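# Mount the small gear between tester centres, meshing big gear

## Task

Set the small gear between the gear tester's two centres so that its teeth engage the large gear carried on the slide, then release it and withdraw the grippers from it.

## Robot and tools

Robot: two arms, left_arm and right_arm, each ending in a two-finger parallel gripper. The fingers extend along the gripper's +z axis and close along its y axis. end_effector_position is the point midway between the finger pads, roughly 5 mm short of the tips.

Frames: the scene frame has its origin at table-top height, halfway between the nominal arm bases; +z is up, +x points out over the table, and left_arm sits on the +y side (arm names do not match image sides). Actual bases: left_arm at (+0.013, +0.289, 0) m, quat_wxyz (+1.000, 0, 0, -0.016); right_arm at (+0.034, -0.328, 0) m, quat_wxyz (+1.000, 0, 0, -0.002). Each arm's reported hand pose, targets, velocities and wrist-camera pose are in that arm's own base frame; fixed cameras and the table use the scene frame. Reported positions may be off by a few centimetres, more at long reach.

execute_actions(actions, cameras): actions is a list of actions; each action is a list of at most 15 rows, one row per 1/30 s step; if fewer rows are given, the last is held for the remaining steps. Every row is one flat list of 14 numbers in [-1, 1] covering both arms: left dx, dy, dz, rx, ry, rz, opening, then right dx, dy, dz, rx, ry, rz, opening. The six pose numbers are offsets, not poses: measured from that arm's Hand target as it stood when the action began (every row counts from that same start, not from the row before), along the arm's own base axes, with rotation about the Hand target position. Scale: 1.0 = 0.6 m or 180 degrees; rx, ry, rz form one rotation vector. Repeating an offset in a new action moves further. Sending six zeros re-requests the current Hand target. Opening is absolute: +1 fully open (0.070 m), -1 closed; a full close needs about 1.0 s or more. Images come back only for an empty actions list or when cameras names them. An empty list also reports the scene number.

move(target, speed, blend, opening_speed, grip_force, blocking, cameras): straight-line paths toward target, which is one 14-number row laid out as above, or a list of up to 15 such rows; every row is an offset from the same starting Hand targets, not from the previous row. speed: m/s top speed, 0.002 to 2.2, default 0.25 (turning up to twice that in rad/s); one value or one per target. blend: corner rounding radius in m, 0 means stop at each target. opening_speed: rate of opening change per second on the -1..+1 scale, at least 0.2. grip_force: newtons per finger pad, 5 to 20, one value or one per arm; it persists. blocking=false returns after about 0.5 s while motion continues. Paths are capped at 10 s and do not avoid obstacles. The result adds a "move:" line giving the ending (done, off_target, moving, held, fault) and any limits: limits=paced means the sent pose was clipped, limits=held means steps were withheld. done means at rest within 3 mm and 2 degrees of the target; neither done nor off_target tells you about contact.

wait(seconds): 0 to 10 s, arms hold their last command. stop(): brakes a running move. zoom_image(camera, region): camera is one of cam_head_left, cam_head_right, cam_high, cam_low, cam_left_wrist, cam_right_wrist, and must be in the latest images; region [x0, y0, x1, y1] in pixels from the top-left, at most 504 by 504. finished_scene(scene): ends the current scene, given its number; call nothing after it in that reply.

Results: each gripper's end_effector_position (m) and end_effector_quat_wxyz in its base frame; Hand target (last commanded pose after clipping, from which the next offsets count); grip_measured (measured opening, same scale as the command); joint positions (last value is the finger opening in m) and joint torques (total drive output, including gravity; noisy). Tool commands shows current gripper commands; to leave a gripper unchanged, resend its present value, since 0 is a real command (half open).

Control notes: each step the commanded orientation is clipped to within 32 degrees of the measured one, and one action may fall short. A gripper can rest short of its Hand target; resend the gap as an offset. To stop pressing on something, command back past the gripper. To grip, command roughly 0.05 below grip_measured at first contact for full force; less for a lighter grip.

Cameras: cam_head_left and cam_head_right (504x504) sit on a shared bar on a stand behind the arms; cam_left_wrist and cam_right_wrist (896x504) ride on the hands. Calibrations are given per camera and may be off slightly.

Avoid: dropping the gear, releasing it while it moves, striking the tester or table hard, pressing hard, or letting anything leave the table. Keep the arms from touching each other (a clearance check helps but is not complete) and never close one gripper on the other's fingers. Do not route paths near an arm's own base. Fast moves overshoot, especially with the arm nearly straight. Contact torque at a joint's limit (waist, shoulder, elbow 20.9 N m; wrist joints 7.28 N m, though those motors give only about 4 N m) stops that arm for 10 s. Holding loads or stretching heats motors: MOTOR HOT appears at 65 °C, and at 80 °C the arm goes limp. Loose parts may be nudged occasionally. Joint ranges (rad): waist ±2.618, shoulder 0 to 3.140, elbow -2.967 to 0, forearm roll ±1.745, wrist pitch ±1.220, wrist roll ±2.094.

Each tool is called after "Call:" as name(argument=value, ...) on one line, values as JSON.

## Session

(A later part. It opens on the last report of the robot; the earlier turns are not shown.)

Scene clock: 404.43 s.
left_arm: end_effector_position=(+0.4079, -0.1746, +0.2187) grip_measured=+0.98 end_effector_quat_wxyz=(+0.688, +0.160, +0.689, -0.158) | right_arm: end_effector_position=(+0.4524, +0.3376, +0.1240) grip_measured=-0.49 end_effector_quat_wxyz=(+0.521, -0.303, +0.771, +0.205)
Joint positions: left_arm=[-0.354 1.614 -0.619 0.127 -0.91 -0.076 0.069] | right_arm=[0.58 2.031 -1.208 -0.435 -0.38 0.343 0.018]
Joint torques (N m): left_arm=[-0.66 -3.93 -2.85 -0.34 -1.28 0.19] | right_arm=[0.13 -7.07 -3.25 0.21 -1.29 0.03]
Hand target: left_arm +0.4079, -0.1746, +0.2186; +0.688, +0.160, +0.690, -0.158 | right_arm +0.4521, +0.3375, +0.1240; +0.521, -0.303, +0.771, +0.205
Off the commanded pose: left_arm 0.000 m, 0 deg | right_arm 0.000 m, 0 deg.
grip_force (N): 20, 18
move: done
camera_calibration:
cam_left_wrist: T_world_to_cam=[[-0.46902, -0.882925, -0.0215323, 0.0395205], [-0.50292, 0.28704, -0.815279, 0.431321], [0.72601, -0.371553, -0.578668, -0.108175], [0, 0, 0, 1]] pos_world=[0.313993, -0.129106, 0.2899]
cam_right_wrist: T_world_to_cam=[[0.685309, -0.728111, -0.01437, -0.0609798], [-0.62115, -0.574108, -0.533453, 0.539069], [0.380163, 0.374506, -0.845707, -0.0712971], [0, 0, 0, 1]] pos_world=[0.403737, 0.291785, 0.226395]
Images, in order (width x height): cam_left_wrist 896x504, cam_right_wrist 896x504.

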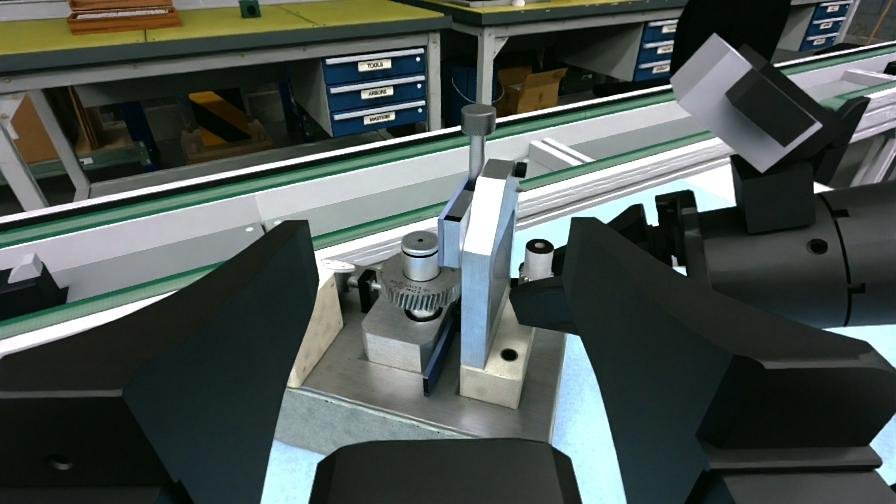

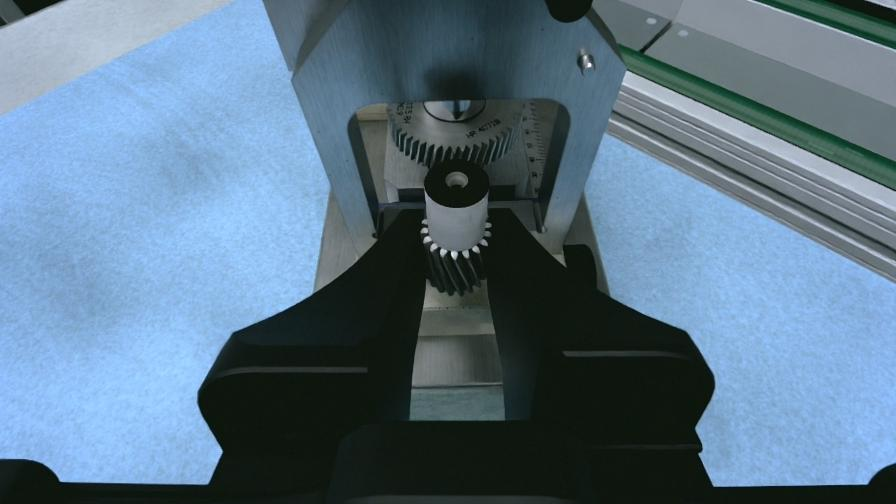

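Call:
move(target=[[-0.013,0.041,0.169,0.219,0.4495,0,1,0,0,0,0,0,0,-0.7],[0.1407,-0.1023,0.15,-0.0874,0.5198,0.3063,1,0,0,0,0,0,0,-0.7]], speed=0.3, blend=[0.03,0], cameras=["cam_right_wrist","cam_left_wrist"])

Scene clock: 447.20 s.
left_arm: end_effector_position=(+0.4922, -0.2363, +0.3081) grip_measured=+0.98 end_effector_quat_wxyz=(+0.247, -0.355, +0.859, -0.276) | right_arm: end_effector_position=(+0.4523, +0.3375, +0.1241) grip_measured=-0.49 end_effector_quat_wxyz=(+0.521, -0.303, +0.771, +0.205)
Joint positions: left_arm=[-0.447 2.08 -2.394 -0.002 1.214 -1.231 0.069] | right_arm=[0.58 2.03 -1.207 -0.435 -0.38 0.343 0.018]
Joint torques (N m): left_arm=[0.59 -7.98 -2.81 -0.23 -0.19 -0.11] | right_arm=[-0.39 -7.13 -3.3 0.26 -1.43 -0.06]
Hand target: left_arm +0.4924, -0.2360, +0.3086; +0.066, -0.380, +0.919, -0.075 | right_arm +0.4521, +0.3375, +0.1240; +0.521, -0.303, +0.771, +0.205
Off the commanded pose: left_arm 0.001 m, 43 deg; orientation clipped | right_arm 0.000 m, 0 deg.
joint sent to its limit (left arm) — joint 5 (wrist pitch), upper limit. The joint targets are off in orientation, not in position.
grip_force (N): 20, 18
move: off_target (left_arm); limits=paced
camera_calibration:
cam_left_wrist: T_world_to_cam=[[0.43982, -0.599707, 0.668513, -0.566475], [-0.885106, -0.415549, 0.209539, 0.270507], [0.152138, -0.683865, -0.713571, 0.109533], [0, 0, 0, 1]] pos_world=[0.47191, -0.152405, 0.400174]
cam_right_wrist: T_world_to_cam=[[0.685309, -0.728111, -0.01437, -0.0609141], [-0.62115, -0.574108, -0.533453, 0.53894], [0.380163, 0.374506, -0.845707, -0.0710991], [0, 0, 0, 1]] pos_world=[0.403537, 0.291685, 0.226495]
Images, in order (width x height): cam_left_wrist 896x504, cam_right_wrist 896x504.

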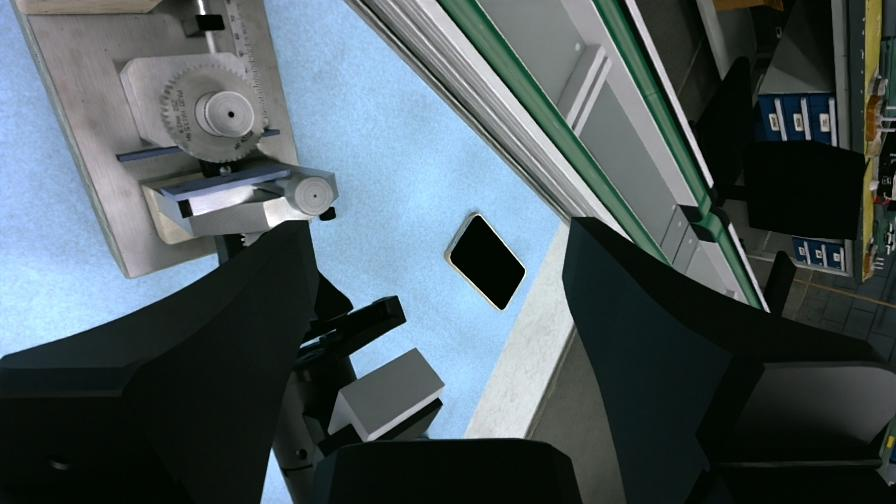

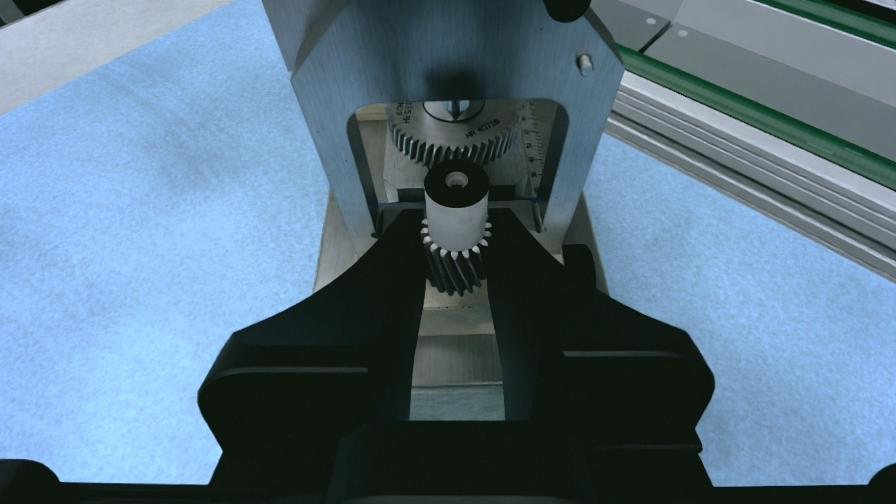

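Call:
move(target=[[-0.12,0.06,0.03,0.0989,-0.2284,-0.3518,1,0,0,0,0,0,0,-0.7],[-0.064,0.032,-0.079,0.0989,-0.2284,-0.3518,1,0,0,0,0,0,0,-0.7]], speed=0.25, blend=[0.02,0], cameras=["cam_left_wrist"])

Scene clock: 464.03 s.
left_arm: end_effector_position=(+0.4542, -0.2165, +0.2605) grip_measured=+0.98 end_effector_quat_wxyz=(+0.372, +0.208, +0.901, -0.086) | right_arm: end_effector_position=(+0.4523, +0.3375, +0.1241) grip_measured=-0.49 end_effector_quat_wxyz=(+0.521, -0.303, +0.771, +0.205)
Joint positions: left_arm=[-0.441 1.78 -1.71 -0.011 0.805 0.017 0.069] | right_arm=[0.58 2.03 -1.207 -0.435 -0.38 0.343 0.018]
Joint torques (N m): left_arm=[-0.69 -6.79 -3.58 -0.3 -0.93 0.18] | right_arm=[-0.33 -7.12 -3.31 0.24 -1.42 -0.04]
Hand target: left_arm +0.4540, -0.2168, +0.2612; +0.373, +0.208, +0.900, -0.086 | right_arm +0.4521, +0.3375, +0.1240; +0.521, -0.303, +0.771, +0.205
Off the commanded pose: left_arm 0.001 m, 0 deg | right_arm 0.000 m, 0 deg.
grip_force (N): 20, 18
move: done
camera_calibration:
cam_left_wrist: T_world_to_cam=[[-0.471089, -0.882033, 0.00958155, 0.0181535], [-0.870213, 0.462945, -0.168554, 0.53716], [0.144234, -0.0877419, -0.985646, 0.298408], [0, 0, 0, 1]] pos_world=[0.432955, -0.206481, 0.384491]
Images, in order (width x height): cam_left_wrist 896x504.

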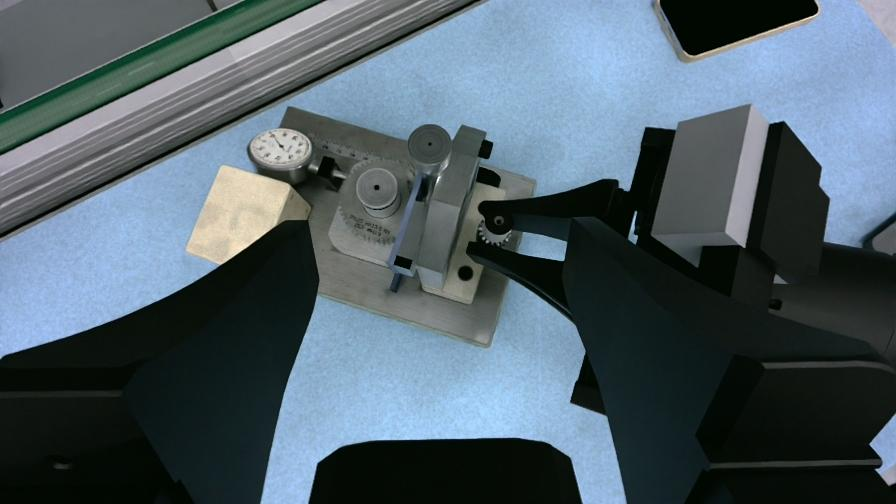

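Call:
move(target=[[0.0667,-0.0295,-0.0703,0,0,0,1,0,0,0,0,0,0,-0.7],[0.0667,-0.0295,-0.0703,0,0,0,-0.75,0,0,0,0,0,0,-0.7],[0.0667,-0.0295,-0.0388,0,0,0,-0.75,0,0,0.002,0,0,0,-0.7]], speed=[0.1,0.1,0.05], opening_speed=1.2, cameras=["cam_left_wrist","cam_right_wrist"])

Scene clock: 484.03 s.
left_arm: end_effector_position=(+0.4943, -0.2334, +0.2365) grip_measured=-0.58 end_effector_quat_wxyz=(+0.371, +0.208, +0.901, -0.085) | right_arm: end_effector_position=(+0.4520, +0.3373, +0.1250) grip_measured=-0.49 end_effector_quat_wxyz=(+0.521, -0.303, +0.771, +0.205)
Joint positions: left_arm=[-0.437 1.948 -1.864 -0.014 0.793 0.022 0.015] | right_arm=[0.58 2.027 -1.207 -0.439 -0.377 0.347 0.018]
Joint torques (N m): left_arm=[-4.64 -11.57 -4.84 -1.67 -1.97 -0.08] | right_arm=[-0.25 -7.09 -4.09 0.1 -1.07 0.18]
Hand target: left_arm +0.4940, -0.2345, +0.2379; +0.373, +0.208, +0.900, -0.086 | right_arm +0.4521, +0.3375, +0.1252; +0.521, -0.303, +0.771, +0.205
Off the commanded pose: left_arm 0.002 m, 0 deg | right_arm 0.000 m, 0 deg.
grip_force (N): 20, 18
move: done
camera_calibration:
cam_left_wrist: T_world_to_cam=[[-0.470364, -0.882425, 0.00908821, 0.0220289], [-0.871003, 0.462571, -0.165475, 0.575306], [0.141815, -0.0857494, -0.986172, 0.269323], [0, 0, 0, 1]] pos_world=[0.47326, -0.223587, 0.360597]
cam_right_wrist: T_world_to_cam=[[0.685507, -0.727927, -0.0142567, -0.060996], [-0.621193, -0.574556, -0.532921, 0.539266], [0.379736, 0.374177, -0.846045, -0.0698795], [0, 0, 0, 1]] pos_world=[0.403337, 0.291585, 0.227395]
Images, in order (width x height): cam_left_wrist 896x504, cam_right_wrist 896x504.

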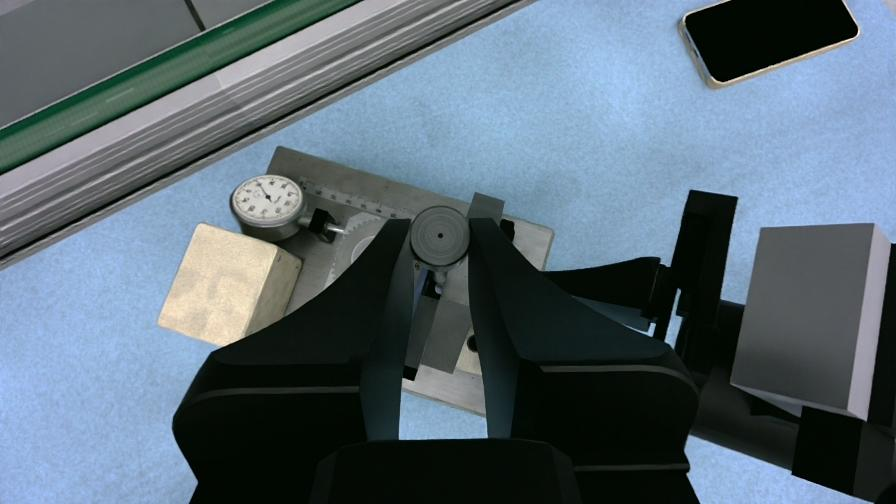

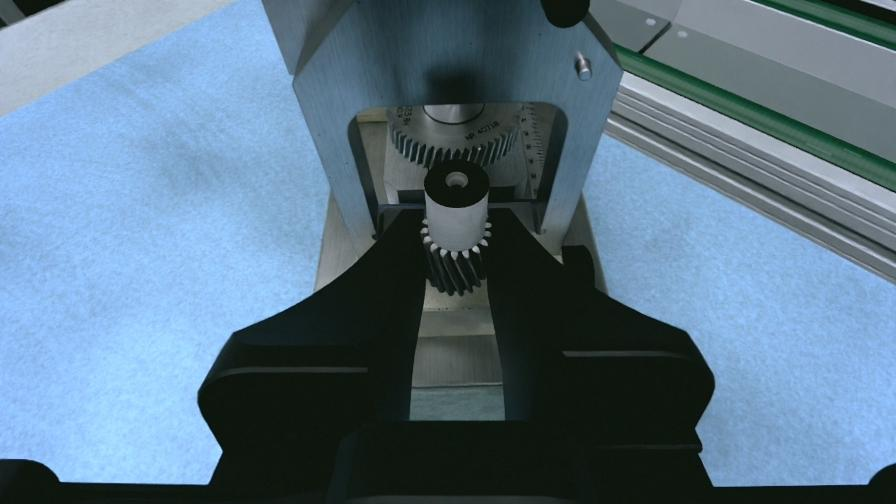

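Call:
move(target=[0,0,0,0,0,0,-0.75,0.046,0.0412,0.0005,0,0,0,-0.7], speed=0.05, cameras=["cam_left_wrist","cam_right_wrist"])

Call:
zoom_image(camera="cam_right_wrist", region=[320, 60, 580, 320])

Scene clock: 491.20 s.
left_arm: end_effector_position=(+0.4939, -0.2344, +0.2377) grip_measured=-0.58 end_effector_quat_wxyz=(+0.372, +0.208, +0.900, -0.086) | right_arm: end_effector_position=(+0.4799, +0.3620, +0.1256) grip_measured=-0.49 end_effector_quat_wxyz=(+0.521, -0.303, +0.772, +0.204)
Joint positions: left_arm=[-0.439 1.946 -1.864 -0.015 0.792 0.022 0.015] | right_arm=[0.594 2.133 -1.403 -0.52 -0.291 0.443 0.018]
Joint torques (N m): left_arm=[-8.02 -11.18 -5.58 -3.25 -2.47 0.19] | right_arm=[0.97 -6.89 -3.96 0.23 -1.65 0.11]
Hand target: left_arm +0.4940, -0.2345, +0.2379; +0.373, +0.208, +0.900, -0.086 | right_arm +0.4797, +0.3623, +0.1255; +0.521, -0.303, +0.771, +0.205
Off the commanded pose: left_arm 0.000 m, 0 deg | right_arm 0.000 m, 0 deg.
grip_force (N): 20, 18
move: done
camera_calibration:
cam_left_wrist: T_world_to_cam=[[-0.47185, -0.881625, 0.0097677, 0.0217119], [-0.869766, 0.463631, -0.168978, 0.576129], [0.144447, -0.0882281, -0.985571, 0.268523], [0, 0, 0, 1]] pos_world=[0.472555, -0.224278, 0.36179]
cam_right_wrist: T_world_to_cam=[[0.685041, -0.728372, -0.0139113, -0.0617289], [-0.621456, -0.574307, -0.532883, 0.571129], [0.380148, 0.373692, -0.846075, -0.0892249], [0, 0, 0, 1]] pos_world=[0.431137, 0.316385, 0.227995]
Images, in order (width x height): cam_left_wrist 896x504, cam_right_wrist 896x504.

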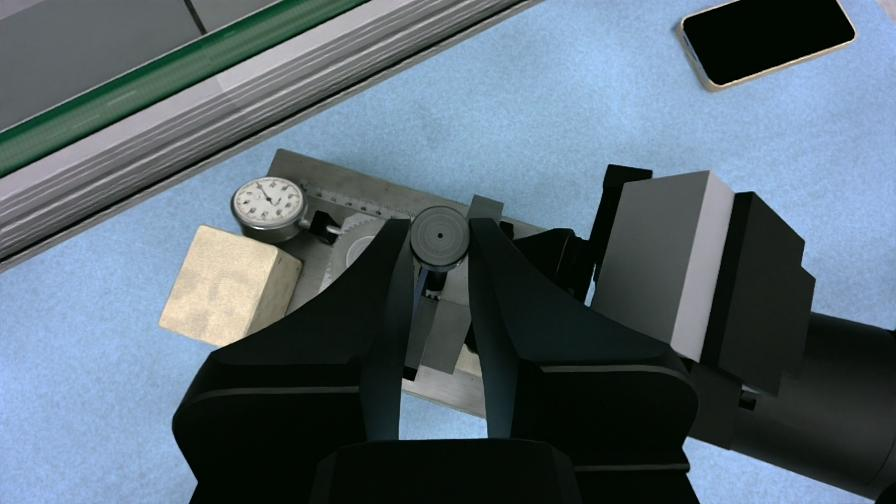

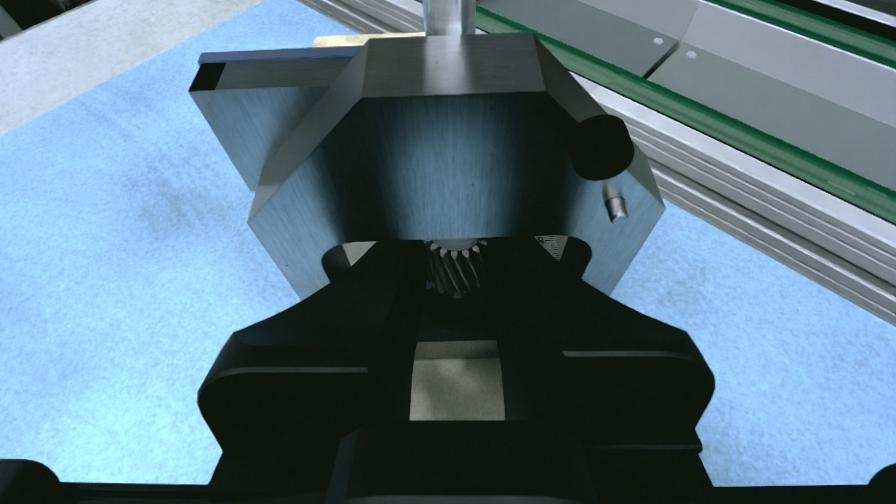

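Scaled by 1.938 from the camera's 896x504 image, which has a finer 1280x720 frame.

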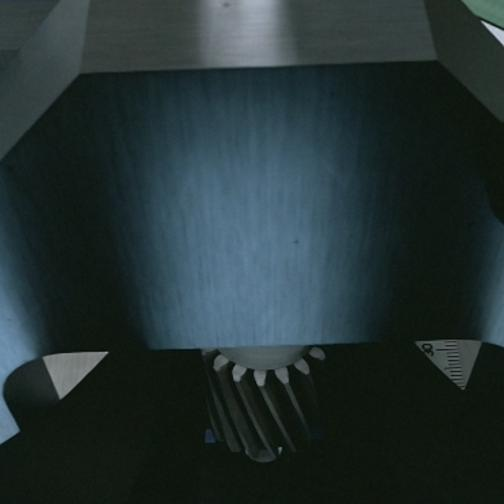

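Call:
move(target=[0,0.002,0,0,0,0,-0.75,0,0,-0.0125,0,0,0,-0.7], speed=0.03, cameras=["cam_right_wrist"])

Call:
zoom_image(camera="cam_right_wrist", region=[400, 220, 520, 320])

Scene clock: 496.30 s.
left_arm: end_effector_position=(+0.4939, -0.2345, +0.2379) grip_measured=-0.58 end_effector_quat_wxyz=(+0.373, +0.209, +0.900, -0.087) | right_arm: end_effector_position=(+0.4803, +0.3628, +0.1221) grip_measured=-0.49 end_effector_quat_wxyz=(+0.524, -0.303, +0.769, +0.206)
Joint positions: left_arm=[-0.438 1.945 -1.862 -0.019 0.789 0.025 0.015] | right_arm=[0.594 2.144 -1.397 -0.484 -0.316 0.406 0.018]
Joint torques (N m): left_arm=[-5.67 -11.98 -4.27 -2.71 -1.52 0.25] | right_arm=[1.1 -2.59 -1.29 0.04 0.78 0.06]
Hand target: left_arm +0.4940, -0.2333, +0.2379; +0.373, +0.208, +0.900, -0.086 | right_arm +0.4797, +0.3623, +0.1180; +0.521, -0.303, +0.771, +0.205
Off the commanded pose: left_arm 0.001 m, 0 deg | right_arm 0.004 m, 1 deg.
grip_force (N): 20, 18
move: off_target (right_arm)
camera_calibration:
cam_right_wrist: T_world_to_cam=[[0.686234, -0.727248, -0.0139238, -0.0624476], [-0.616581, -0.57144, -0.541557, 0.567694], [0.385889, 0.38022, -0.840549, -0.0983567], [0, 0, 0, 1]] pos_world=[0.430838, 0.316385, 0.223895]
Images, in order (width x height): cam_right_wrist 896x504.

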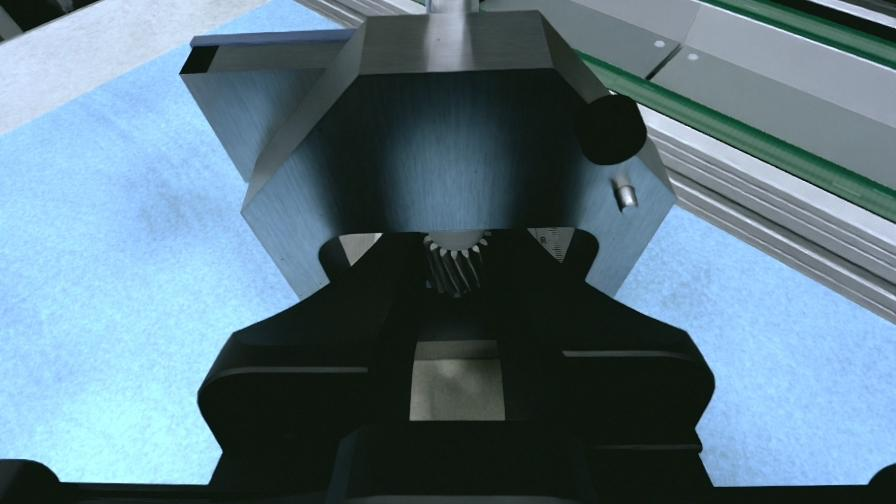

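Scaled by 4.200 from the camera's 896x504 image, which has a finer 1280x720 frame.

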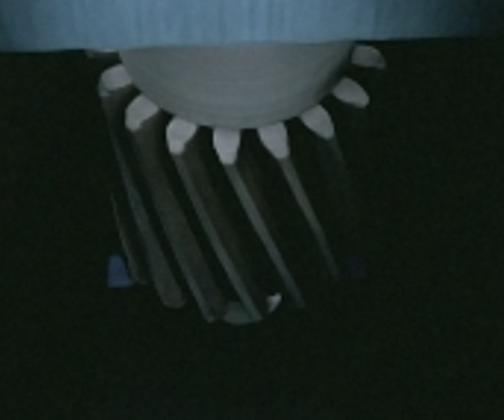

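Call:
move(target=[[0,0,0,0,0,0,-0.75,0,0,0.0055,0,0,0,-0.7],[0,0,-0.0265,0,0,0,-0.75,0,0,0.0055,0,0,0,-0.7]], speed=0.025, cameras=["cam_left_wrist","cam_right_wrist"])

Call:
zoom_image(camera="cam_right_wrist", region=[400, 220, 520, 320])

Scene clock: 506.73 s.
left_arm: end_effector_position=(+0.4940, -0.2338, +0.2282) grip_measured=-0.58 end_effector_quat_wxyz=(+0.379, +0.207, +0.897, -0.088) | right_arm: end_effector_position=(+0.4795, +0.3616, +0.1195) grip_measured=-0.49 end_effector_quat_wxyz=(+0.519, -0.303, +0.773, +0.204)
Joint positions: left_arm=[-0.437 1.933 -1.795 -0.019 0.721 0.026 0.015] | right_arm=[0.594 2.142 -1.396 -0.499 -0.302 0.421 0.018]
Joint torques (N m): left_arm=[-2.14 -3.74 -0.13 -1.01 2.04 0.21] | right_arm=[-0.08 -9.34 -5.94 0.31 -2.6 -0.02]
Hand target: left_arm +0.4940, -0.2333, +0.2220; +0.373, +0.208, +0.900, -0.086 | right_arm +0.4797, +0.3623, +0.1213; +0.521, -0.303, +0.771, +0.205
Off the commanded pose: left_arm 0.006 m, 1 deg | right_arm 0.002 m, 0 deg.
grip_force (N): 20, 18
move: off_target (left_arm)
camera_calibration:
cam_left_wrist: T_world_to_cam=[[-0.472174, -0.881454, 0.00952398, 0.0226998], [-0.867266, 0.462585, -0.184021, 0.576297], [0.157801, -0.0951499, -0.982876, 0.250309], [0, 0, 0, 1]] pos_world=[0.471023, -0.222761, 0.351858]
cam_right_wrist: T_world_to_cam=[[0.684548, -0.72882, -0.0146704, -0.0613597], [-0.6237, -0.575159, -0.529331, 0.568428], [0.377349, 0.371502, -0.848289, -0.0917037], [0, 0, 0, 1]] pos_world=[0.431137, 0.316284, 0.222195]
Images, in order (width x height): cam_left_wrist 896x504, cam_right_wrist 896x504.

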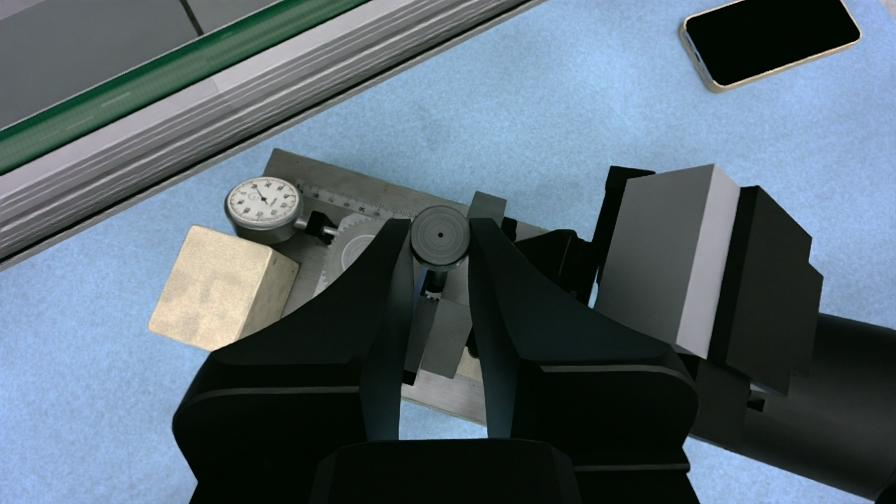

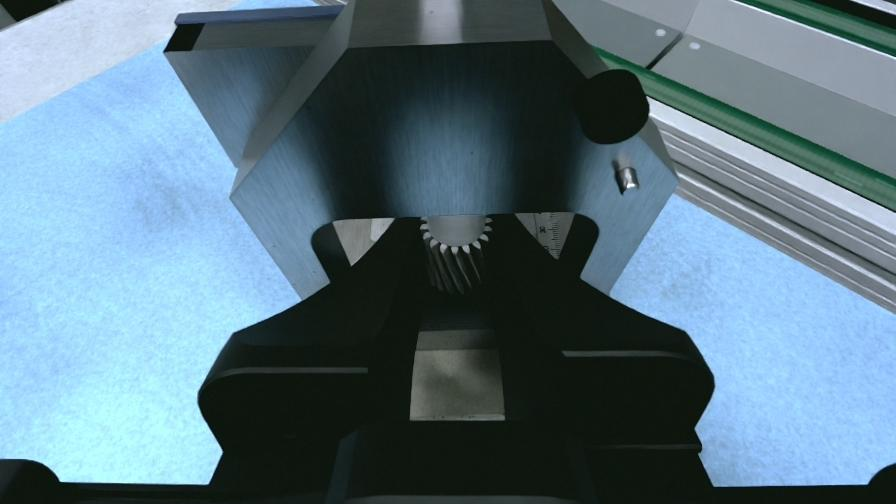

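Scaled by 4.200 from the camera's 896x504 image, which has a finer 1280x720 frame.

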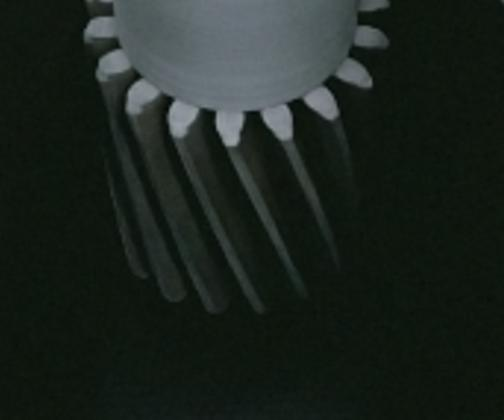

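Call:
move(target=[[0,0,0.0065,0,0,0,-0.75,0,0,-0.001,0,0,0,-0.7],[0,0,0.0065,0,0,0,-0.75,0,0,-0.001,0,0,0,-0.43]], speed=0.025, opening_speed=0.2, cameras=["cam_left_wrist","cam_right_wrist"])

Call:
zoom_image(camera="cam_right_wrist", region=[400, 220, 520, 320])

Scene clock: 517.00 s.
left_arm: end_effector_position=(+0.4938, -0.2338, +0.2255) grip_measured=-0.58 end_effector_quat_wxyz=(+0.372, +0.208, +0.900, -0.086) | right_arm: end_effector_position=(+0.4795, +0.3627, +0.1206) grip_measured=-0.43 end_effector_quat_wxyz=(+0.521, -0.304, +0.771, +0.205)
Joint positions: left_arm=[-0.437 1.941 -1.807 -0.019 0.74 0.026 0.015] | right_arm=[0.595 2.143 -1.397 -0.497 -0.307 0.419 0.02]
Joint torques (N m): left_arm=[-2.09 -0.69 1.78 -0.96 4.69 -0.12] | right_arm=[0.24 -6.38 -3.65 0.12 -0.58 -0.02]
Hand target: left_arm +0.4940, -0.2333, +0.2259; +0.373, +0.208, +0.900, -0.086 | right_arm +0.4797, +0.3623, +0.1207; +0.521, -0.303, +0.771, +0.205
Off the commanded pose: left_arm 0.001 m, 0 deg | right_arm 0.001 m, 0 deg.
grip_force (N): 20, 18
move: done
camera_calibration:
cam_left_wrist: T_world_to_cam=[[-0.472355, -0.881347, 0.0103802, 0.0224914], [-0.869525, 0.464027, -0.169131, 0.573666], [0.144246, -0.0889157, -0.985539, 0.256407], [0, 0, 0, 1]] pos_world=[0.472455, -0.223575, 0.34949]
cam_right_wrist: T_world_to_cam=[[0.686503, -0.726989, -0.0141718, -0.062239], [-0.620025, -0.575092, -0.533703, 0.568382], [0.379846, 0.375176, -0.845553, -0.0939855], [0, 0, 0, 1]] pos_world=[0.430838, 0.316885, 0.222995]
Images, in order (width x height): cam_left_wrist 896x504, cam_right_wrist 896x504.

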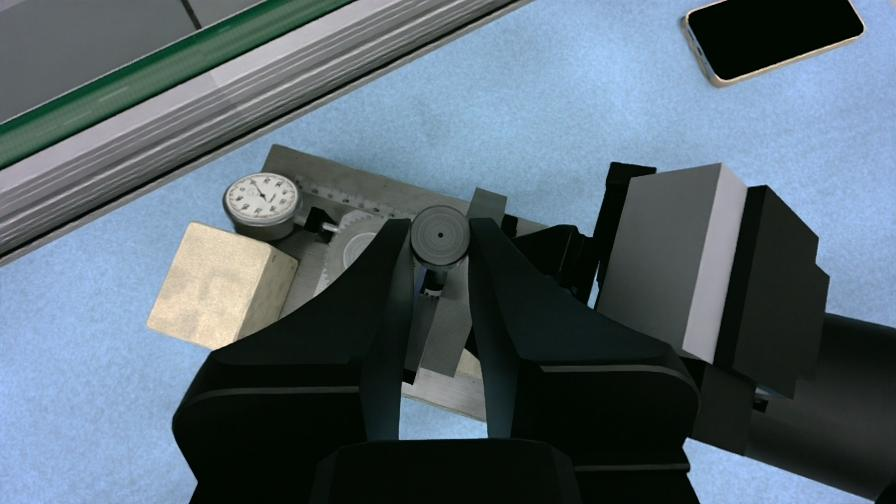

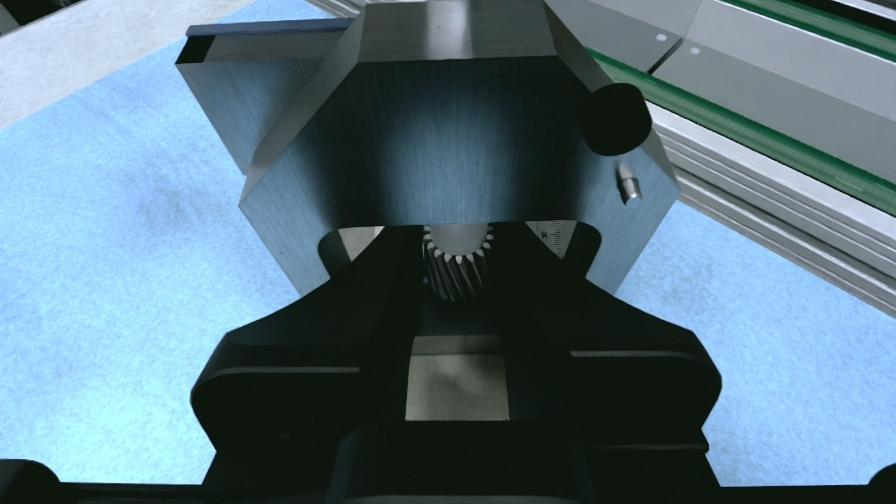

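Scaled by 4.200 from the camera's 896x504 image, which has a finer 1280x720 frame.

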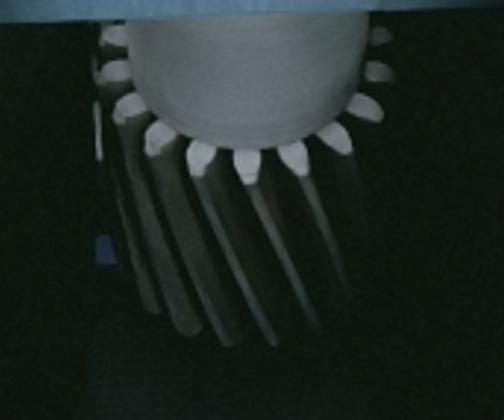

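Call:
move(target=[0,0,0.002,0,0,0,-0.75,0,0,0,0,0,0,-0.38], speed=0.025, opening_speed=0.2, cameras=["cam_right_wrist"])

Call:
zoom_image(camera="cam_right_wrist", region=[400, 220, 520, 320])

Scene clock: 524.57 s.
left_arm: end_effector_position=(+0.4936, -0.2337, +0.2265) grip_measured=-0.58 end_effector_quat_wxyz=(+0.372, +0.208, +0.900, -0.086) | right_arm: end_effector_position=(+0.4799, +0.3622, +0.1210) grip_measured=-0.38 end_effector_quat_wxyz=(+0.521, -0.303, +0.771, +0.205)
Joint positions: left_arm=[-0.437 1.941 -1.812 -0.019 0.746 0.026 0.015] | right_arm=[0.594 2.142 -1.397 -0.497 -0.306 0.419 0.022]
Joint torques (N m): left_arm=[-2.08 -3.22 0.2 -0.89 4.02 -0.02] | right_arm=[0.21 -6.53 -3.72 0.07 -1.13 0.15]
Hand target: left_arm +0.4940, -0.2333, +0.2271; +0.373, +0.208, +0.900, -0.086 | right_arm +0.4797, +0.3623, +0.1207; +0.521, -0.303, +0.771, +0.205
Off the commanded pose: left_arm 0.001 m, 0 deg | right_arm 0.000 m, 0 deg.
grip_force (N): 20, 18
move: done
camera_calibration:
cam_right_wrist: T_world_to_cam=[[0.685255, -0.728158, -0.0145227, -0.0618181], [-0.621029, -0.573789, -0.533938, 0.568512], [0.380458, 0.374903, -0.845399, -0.09387], [0, 0, 0, 1]] pos_world=[0.431137, 0.316385, 0.223295]
Images, in order (width x height): cam_right_wrist 896x504.

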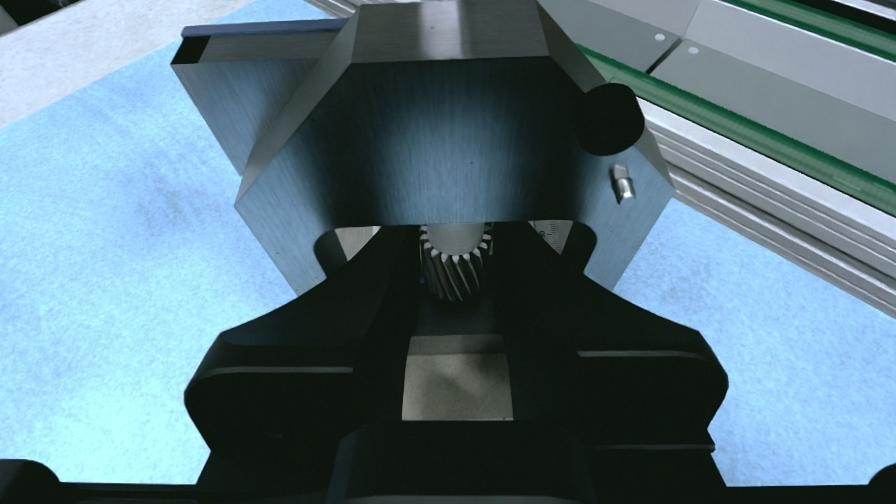

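Scaled by 4.200 from the camera's 896x504 image, which has a finer 1280x720 frame.

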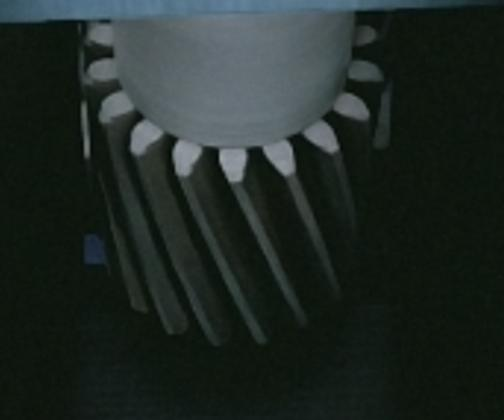

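Call:
move(target=[[0,0,0,0,0,0,0.3,0,0,0,0,0,0,-0.38],[-0.12,0.055,0.11,0,0,0,1,0,0,0,0,0,0,-0.38],[-0.2,0.13,0.03,-0.1095,-0.2248,0,1,0,0,0,0,0,0,-0.38]], speed=[0.05,0.15,0.25], opening_speed=0.7, cameras=["cam_left_wrist","cam_right_wrist"])

Call:
zoom_image(camera="cam_right_wrist", region=[400, 220, 520, 320])

Call:
zoom_image(camera="cam_left_wrist", region=[380, 100, 580, 400])

Scene clock: 533.77 s.
left_arm: end_effector_position=(+0.4938, -0.2338, +0.2273) grip_measured=+0.30 end_effector_quat_wxyz=(+0.373, +0.208, +0.900, -0.086) | right_arm: end_effector_position=(+0.4799, +0.3622, +0.1210) grip_measured=-0.38 end_effector_quat_wxyz=(+0.521, -0.303, +0.771, +0.205)
Joint positions: left_arm=[-0.437 1.941 -1.814 -0.019 0.746 0.026 0.045] | right_arm=[0.594 2.142 -1.397 -0.497 -0.306 0.419 0.022]
Joint torques (N m): left_arm=[0.42 -7.16 -3 -0.1 -0.98 -0.03] | right_arm=[1.03 -7.2 -4.09 0.13 -1.07 -0.03]
Hand target: left_arm +0.4940, -0.2333, +0.2272; +0.373, +0.208, +0.900, -0.086 (not the last commanded pose) | right_arm +0.4797, +0.3623, +0.1207; +0.521, -0.303, +0.771, +0.205
Tool commands: left_gripper/opening=+0.3 right_gripper/opening=-0.38
Off the commanded pose: left_arm 0.144 m, 45 deg | right_arm 0.000 m, 0 deg.
grip_force (N): 20, 18
move: held (left_arm; a check stopped the path); path passed 1 of 3 targets; target 2's new opening was not sent; limits=held
pose unreachable (left arm): on one or more control steps of this call, first in action 0 (counted from 0), this arm could not follow its commanded pose, so it was not sent that pose on those steps. It may still have moved: this result reports where it is.
cause: moving toward the commanded pose would bring a part of the arm too close to another arm (this arm's gripper and a part of the right arm just beyond its joint 6 (wrist roll), 4 mm apart when this arm was first held).
camera_calibration:
cam_left_wrist: T_world_to_cam=[[-0.472469, -0.881285, 0.0105172, 0.0224927], [-0.869362, 0.464049, -0.169909, 0.57417], [0.144858, -0.0894201, -0.985404, 0.25773], [0, 0, 0, 1]] pos_world=[0.472454, -0.223574, 0.351288]
cam_right_wrist: T_world_to_cam=[[0.685255, -0.728158, -0.0145227, -0.0618181], [-0.621029, -0.573789, -0.533938, 0.568512], [0.380458, 0.374903, -0.845399, -0.09387], [0, 0, 0, 1]] pos_world=[0.431137, 0.316385, 0.223295]
Images, in order (width x height): cam_left_wrist 896x504, cam_right_wrist 896x504.

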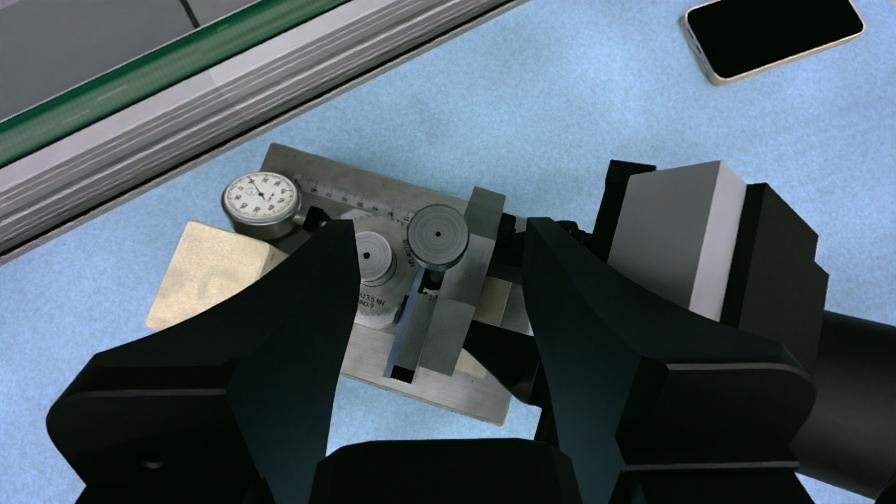

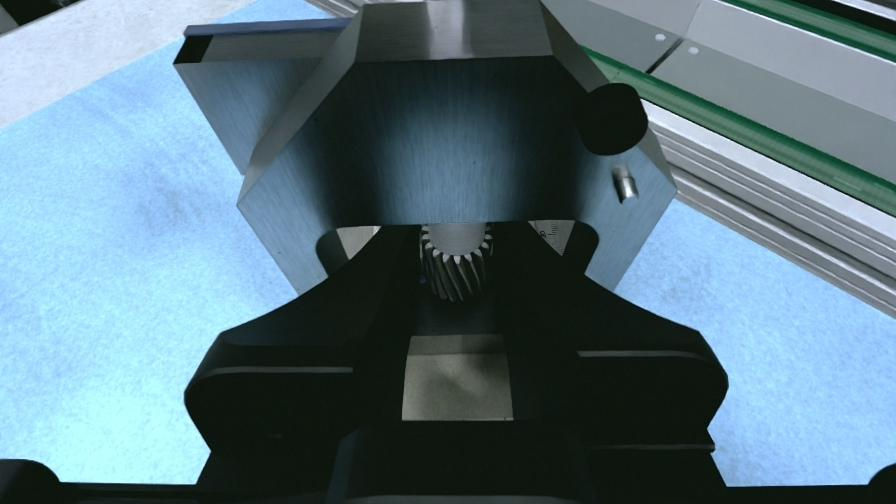

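Scaled by 4.200 from the camera's 896x504 image, which has a finer 1280x720 frame.

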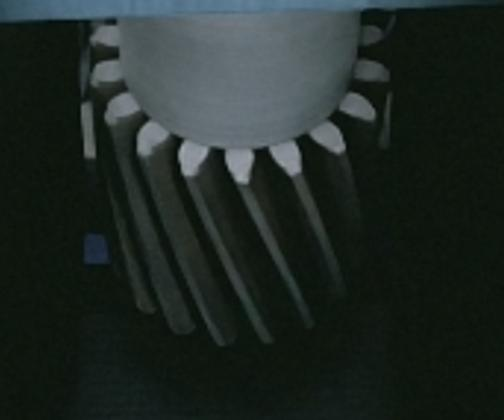

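Scaled by 1.680 from the camera's 896x504 image, which has a finer 1280x720 frame.

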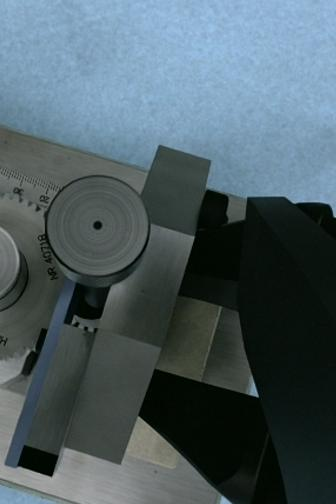

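Call:
move(target=[[0,0,0.08,0,0,0,0.3,0,0,0,0,0,0,-0.38],[-0.1,0.1,0.14,0,0,0,0.3,0,0,0,0,0,0,-0.38],[-0.24,0.2,0.03,-0.1095,-0.2248,0,0.3,0,0,0,0,0,0,-0.38]], speed=[0.1,0.2,0.25], blend=[0.01,0.02,0], cameras=["cam_left_wrist"])

Call:
zoom_image(camera="cam_left_wrist", region=[440, 150, 600, 350])

Scene clock: 538.97 s.
left_arm: end_effector_position=(+0.4938, -0.2338, +0.2273) grip_measured=+0.30 end_effector_quat_wxyz=(+0.373, +0.208, +0.900, -0.086) | right_arm: end_effector_position=(+0.4799, +0.3622, +0.1210) grip_measured=-0.38 end_effector_quat_wxyz=(+0.521, -0.303, +0.771, +0.205)
Joint positions: left_arm=[-0.437 1.941 -1.814 -0.019 0.746 0.026 0.045] | right_arm=[0.594 2.142 -1.397 -0.497 -0.306 0.419 0.022]
Joint torques (N m): left_arm=[0.42 -7.66 -2.59 -0.29 -0.91 -0.02] | right_arm=[0.77 -7.28 -4.11 0.09 -1.03 0.07]
Hand target: left_arm +0.4940, -0.2333, +0.2272; +0.373, +0.208, +0.900, -0.086 (not the last commanded pose) | right_arm +0.4797, +0.3623, +0.1207; +0.521, -0.303, +0.771, +0.205
Off the commanded pose: left_arm 0.188 m, 45 deg | right_arm 0.000 m, 0 deg.
grip_force (N): 20, 18
move: held (left_arm; a check stopped the path); path passed 0 of 3 targets; limits=held
pose unreachable (left arm): on one or more control steps of this call, first in action 0 (counted from 0), this arm could not follow its commanded pose, so it was not sent that pose on those steps. It may still have moved: this result reports where it is.
cause: moving toward the commanded pose would bring a part of the arm too close to another arm (this arm's gripper and a part of the right arm just beyond its joint 6 (wrist roll), 4 mm apart when this arm was first held).
camera_calibration:
cam_left_wrist: T_world_to_cam=[[-0.472469, -0.881285, 0.0105172, 0.0224927], [-0.869362, 0.464049, -0.169909, 0.57417], [0.144858, -0.0894201, -0.985404, 0.25773], [0, 0, 0, 1]] pos_world=[0.472454, -0.223574, 0.351288]
Images, in order (width x height): cam_left_wrist 896x504.

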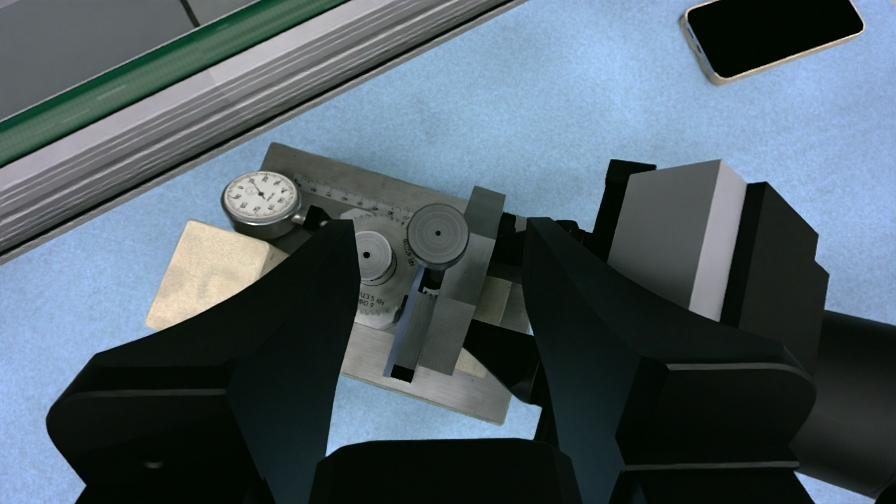

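Scaled by 2.520 from the camera's 896x504 image, which has a finer 1280x720 frame.

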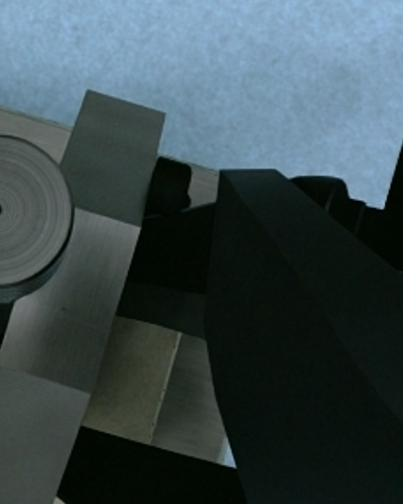

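Call:
move(target=[[0,0,0,0,0,0,-0.45,0,0,0,0,0,0,-0.38],[0,0,0.07,0,0,0,-0.45,0,0,0,0,0,0,-0.38],[-0.14,0.13,0.14,0,0,0,-0.45,0,0,0,0,0,0,-0.38],[-0.24,0.2,0.03,-0.1095,-0.2248,0,-0.45,0,0,0,0,0,0,-0.38]], speed=[0.1,0.1,0.2,0.25], blend=[0,0.01,0.02,0], cameras=["cam_left_wrist"])

Call:
zoom_image(camera="cam_left_wrist", region=[380, 100, 640, 400])

Scene clock: 550.30 s.
left_arm: end_effector_position=(+0.3499, -0.1133, +0.2448) grip_measured=-0.45 end_effector_quat_wxyz=(+0.689, +0.159, +0.689, -0.159) | right_arm: end_effector_position=(+0.4799, +0.3622, +0.1210) grip_measured=-0.38 end_effector_quat_wxyz=(+0.521, -0.303, +0.771, +0.205)
Joint positions: left_arm=[-0.107 1.282 -0.421 0.478 -0.833 -0.335 0.019] | right_arm=[0.594 2.142 -1.397 -0.497 -0.306 0.419 0.022]
Joint torques (N m): left_arm=[0.07 -2.23 -3.1 -0.53 -1.25 0.06] | right_arm=[0.38 -7.29 -4.1 0.07 -0.97 0.17]
Hand target: left_arm +0.3500, -0.1133, +0.2451; +0.689, +0.159, +0.689, -0.159 | right_arm +0.4797, +0.3623, +0.1207; +0.521, -0.303, +0.771, +0.205
Off the commanded pose: left_arm 0.000 m, 0 deg | right_arm 0.000 m, 0 deg.
grip_force (N): 20, 18
move: done
camera_calibration:
cam_left_wrist: T_world_to_cam=[[-0.468227, -0.883386, -0.0198452, 0.0661816], [-0.502874, 0.284875, -0.816066, 0.405709], [0.726554, -0.372124, -0.577618, -0.0287422], [0, 0, 0, 1]] pos_world=[0.255891, -0.067808, 0.315797]
Images, in order (width x height): cam_left_wrist 896x504.

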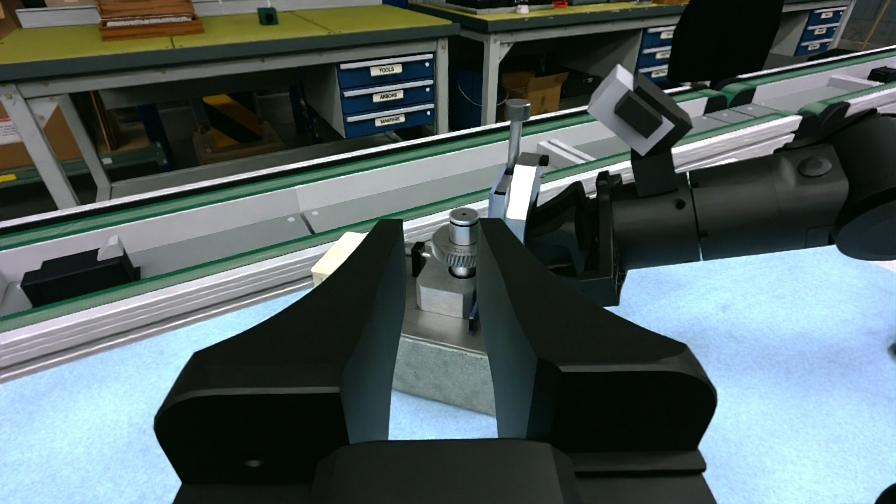

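Scaled by 1.680 from the camera's 896x504 image, which has a finer 1280x720 frame.

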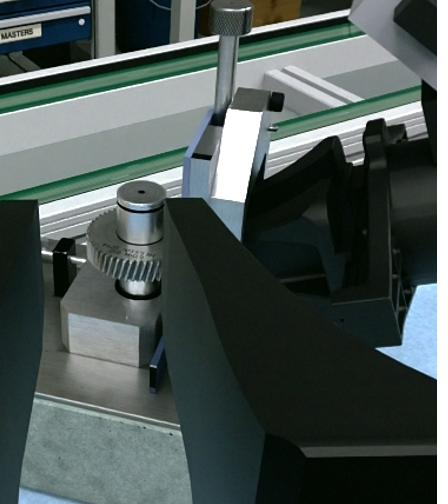

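Call:
move(target=[0.08,0.08,0.03,0,0,0,1,0,0,0,0,0,0,-0.38], speed=0.25, cameras=["cam_left_wrist"])

Call:
zoom_image(camera="cam_left_wrist", region=[480, 100, 680, 400])

Scene clock: 554.97 s.
left_arm: end_effector_position=(+0.3983, -0.0652, +0.2631) grip_measured=+0.98 end_effector_quat_wxyz=(+0.689, +0.159, +0.689, -0.159) | right_arm: end_effector_position=(+0.4799, +0.3622, +0.1210) grip_measured=-0.38 end_effector_quat_wxyz=(+0.521, -0.303, +0.771, +0.205)
Joint positions: left_arm=[0.159 1.419 -0.632 0.83 -0.894 -0.599 0.069] | right_arm=[0.594 2.142 -1.397 -0.497 -0.306 0.419 0.022]
Joint torques (N m): left_arm=[-0.53 -4.09 -2.12 -0.74 -1.15 0.17] | right_arm=[0.14 -7.29 -4.11 0.07 -0.94 0.17]
Hand target: left_arm +0.3980, -0.0653, +0.2632; +0.689, +0.159, +0.689, -0.159 | right_arm +0.4797, +0.3623, +0.1207; +0.521, -0.303, +0.771, +0.205
Off the commanded pose: left_arm 0.000 m, 0 deg | right_arm 0.000 m, 0 deg.
grip_force (N): 20, 18
move: done
camera_calibration:
cam_left_wrist: T_world_to_cam=[[-0.467903, -0.883556, -0.0198801, 0.131695], [-0.502713, 0.284587, -0.816266, 0.431263], [0.726874, -0.371939, -0.577335, -0.0355897], [0, 0, 0, 1]] pos_world=[0.304291, -0.0196091, 0.334096]
Images, in order (width x height): cam_left_wrist 896x504.

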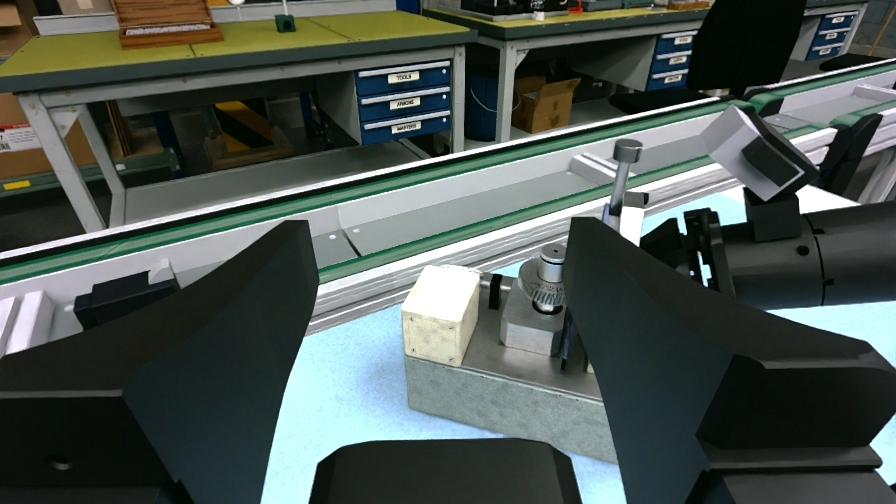

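Scaled by 1.680 from the camera's 896x504 image, which has a finer 1280x720 frame.

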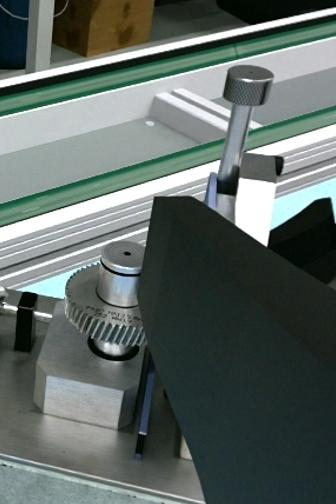

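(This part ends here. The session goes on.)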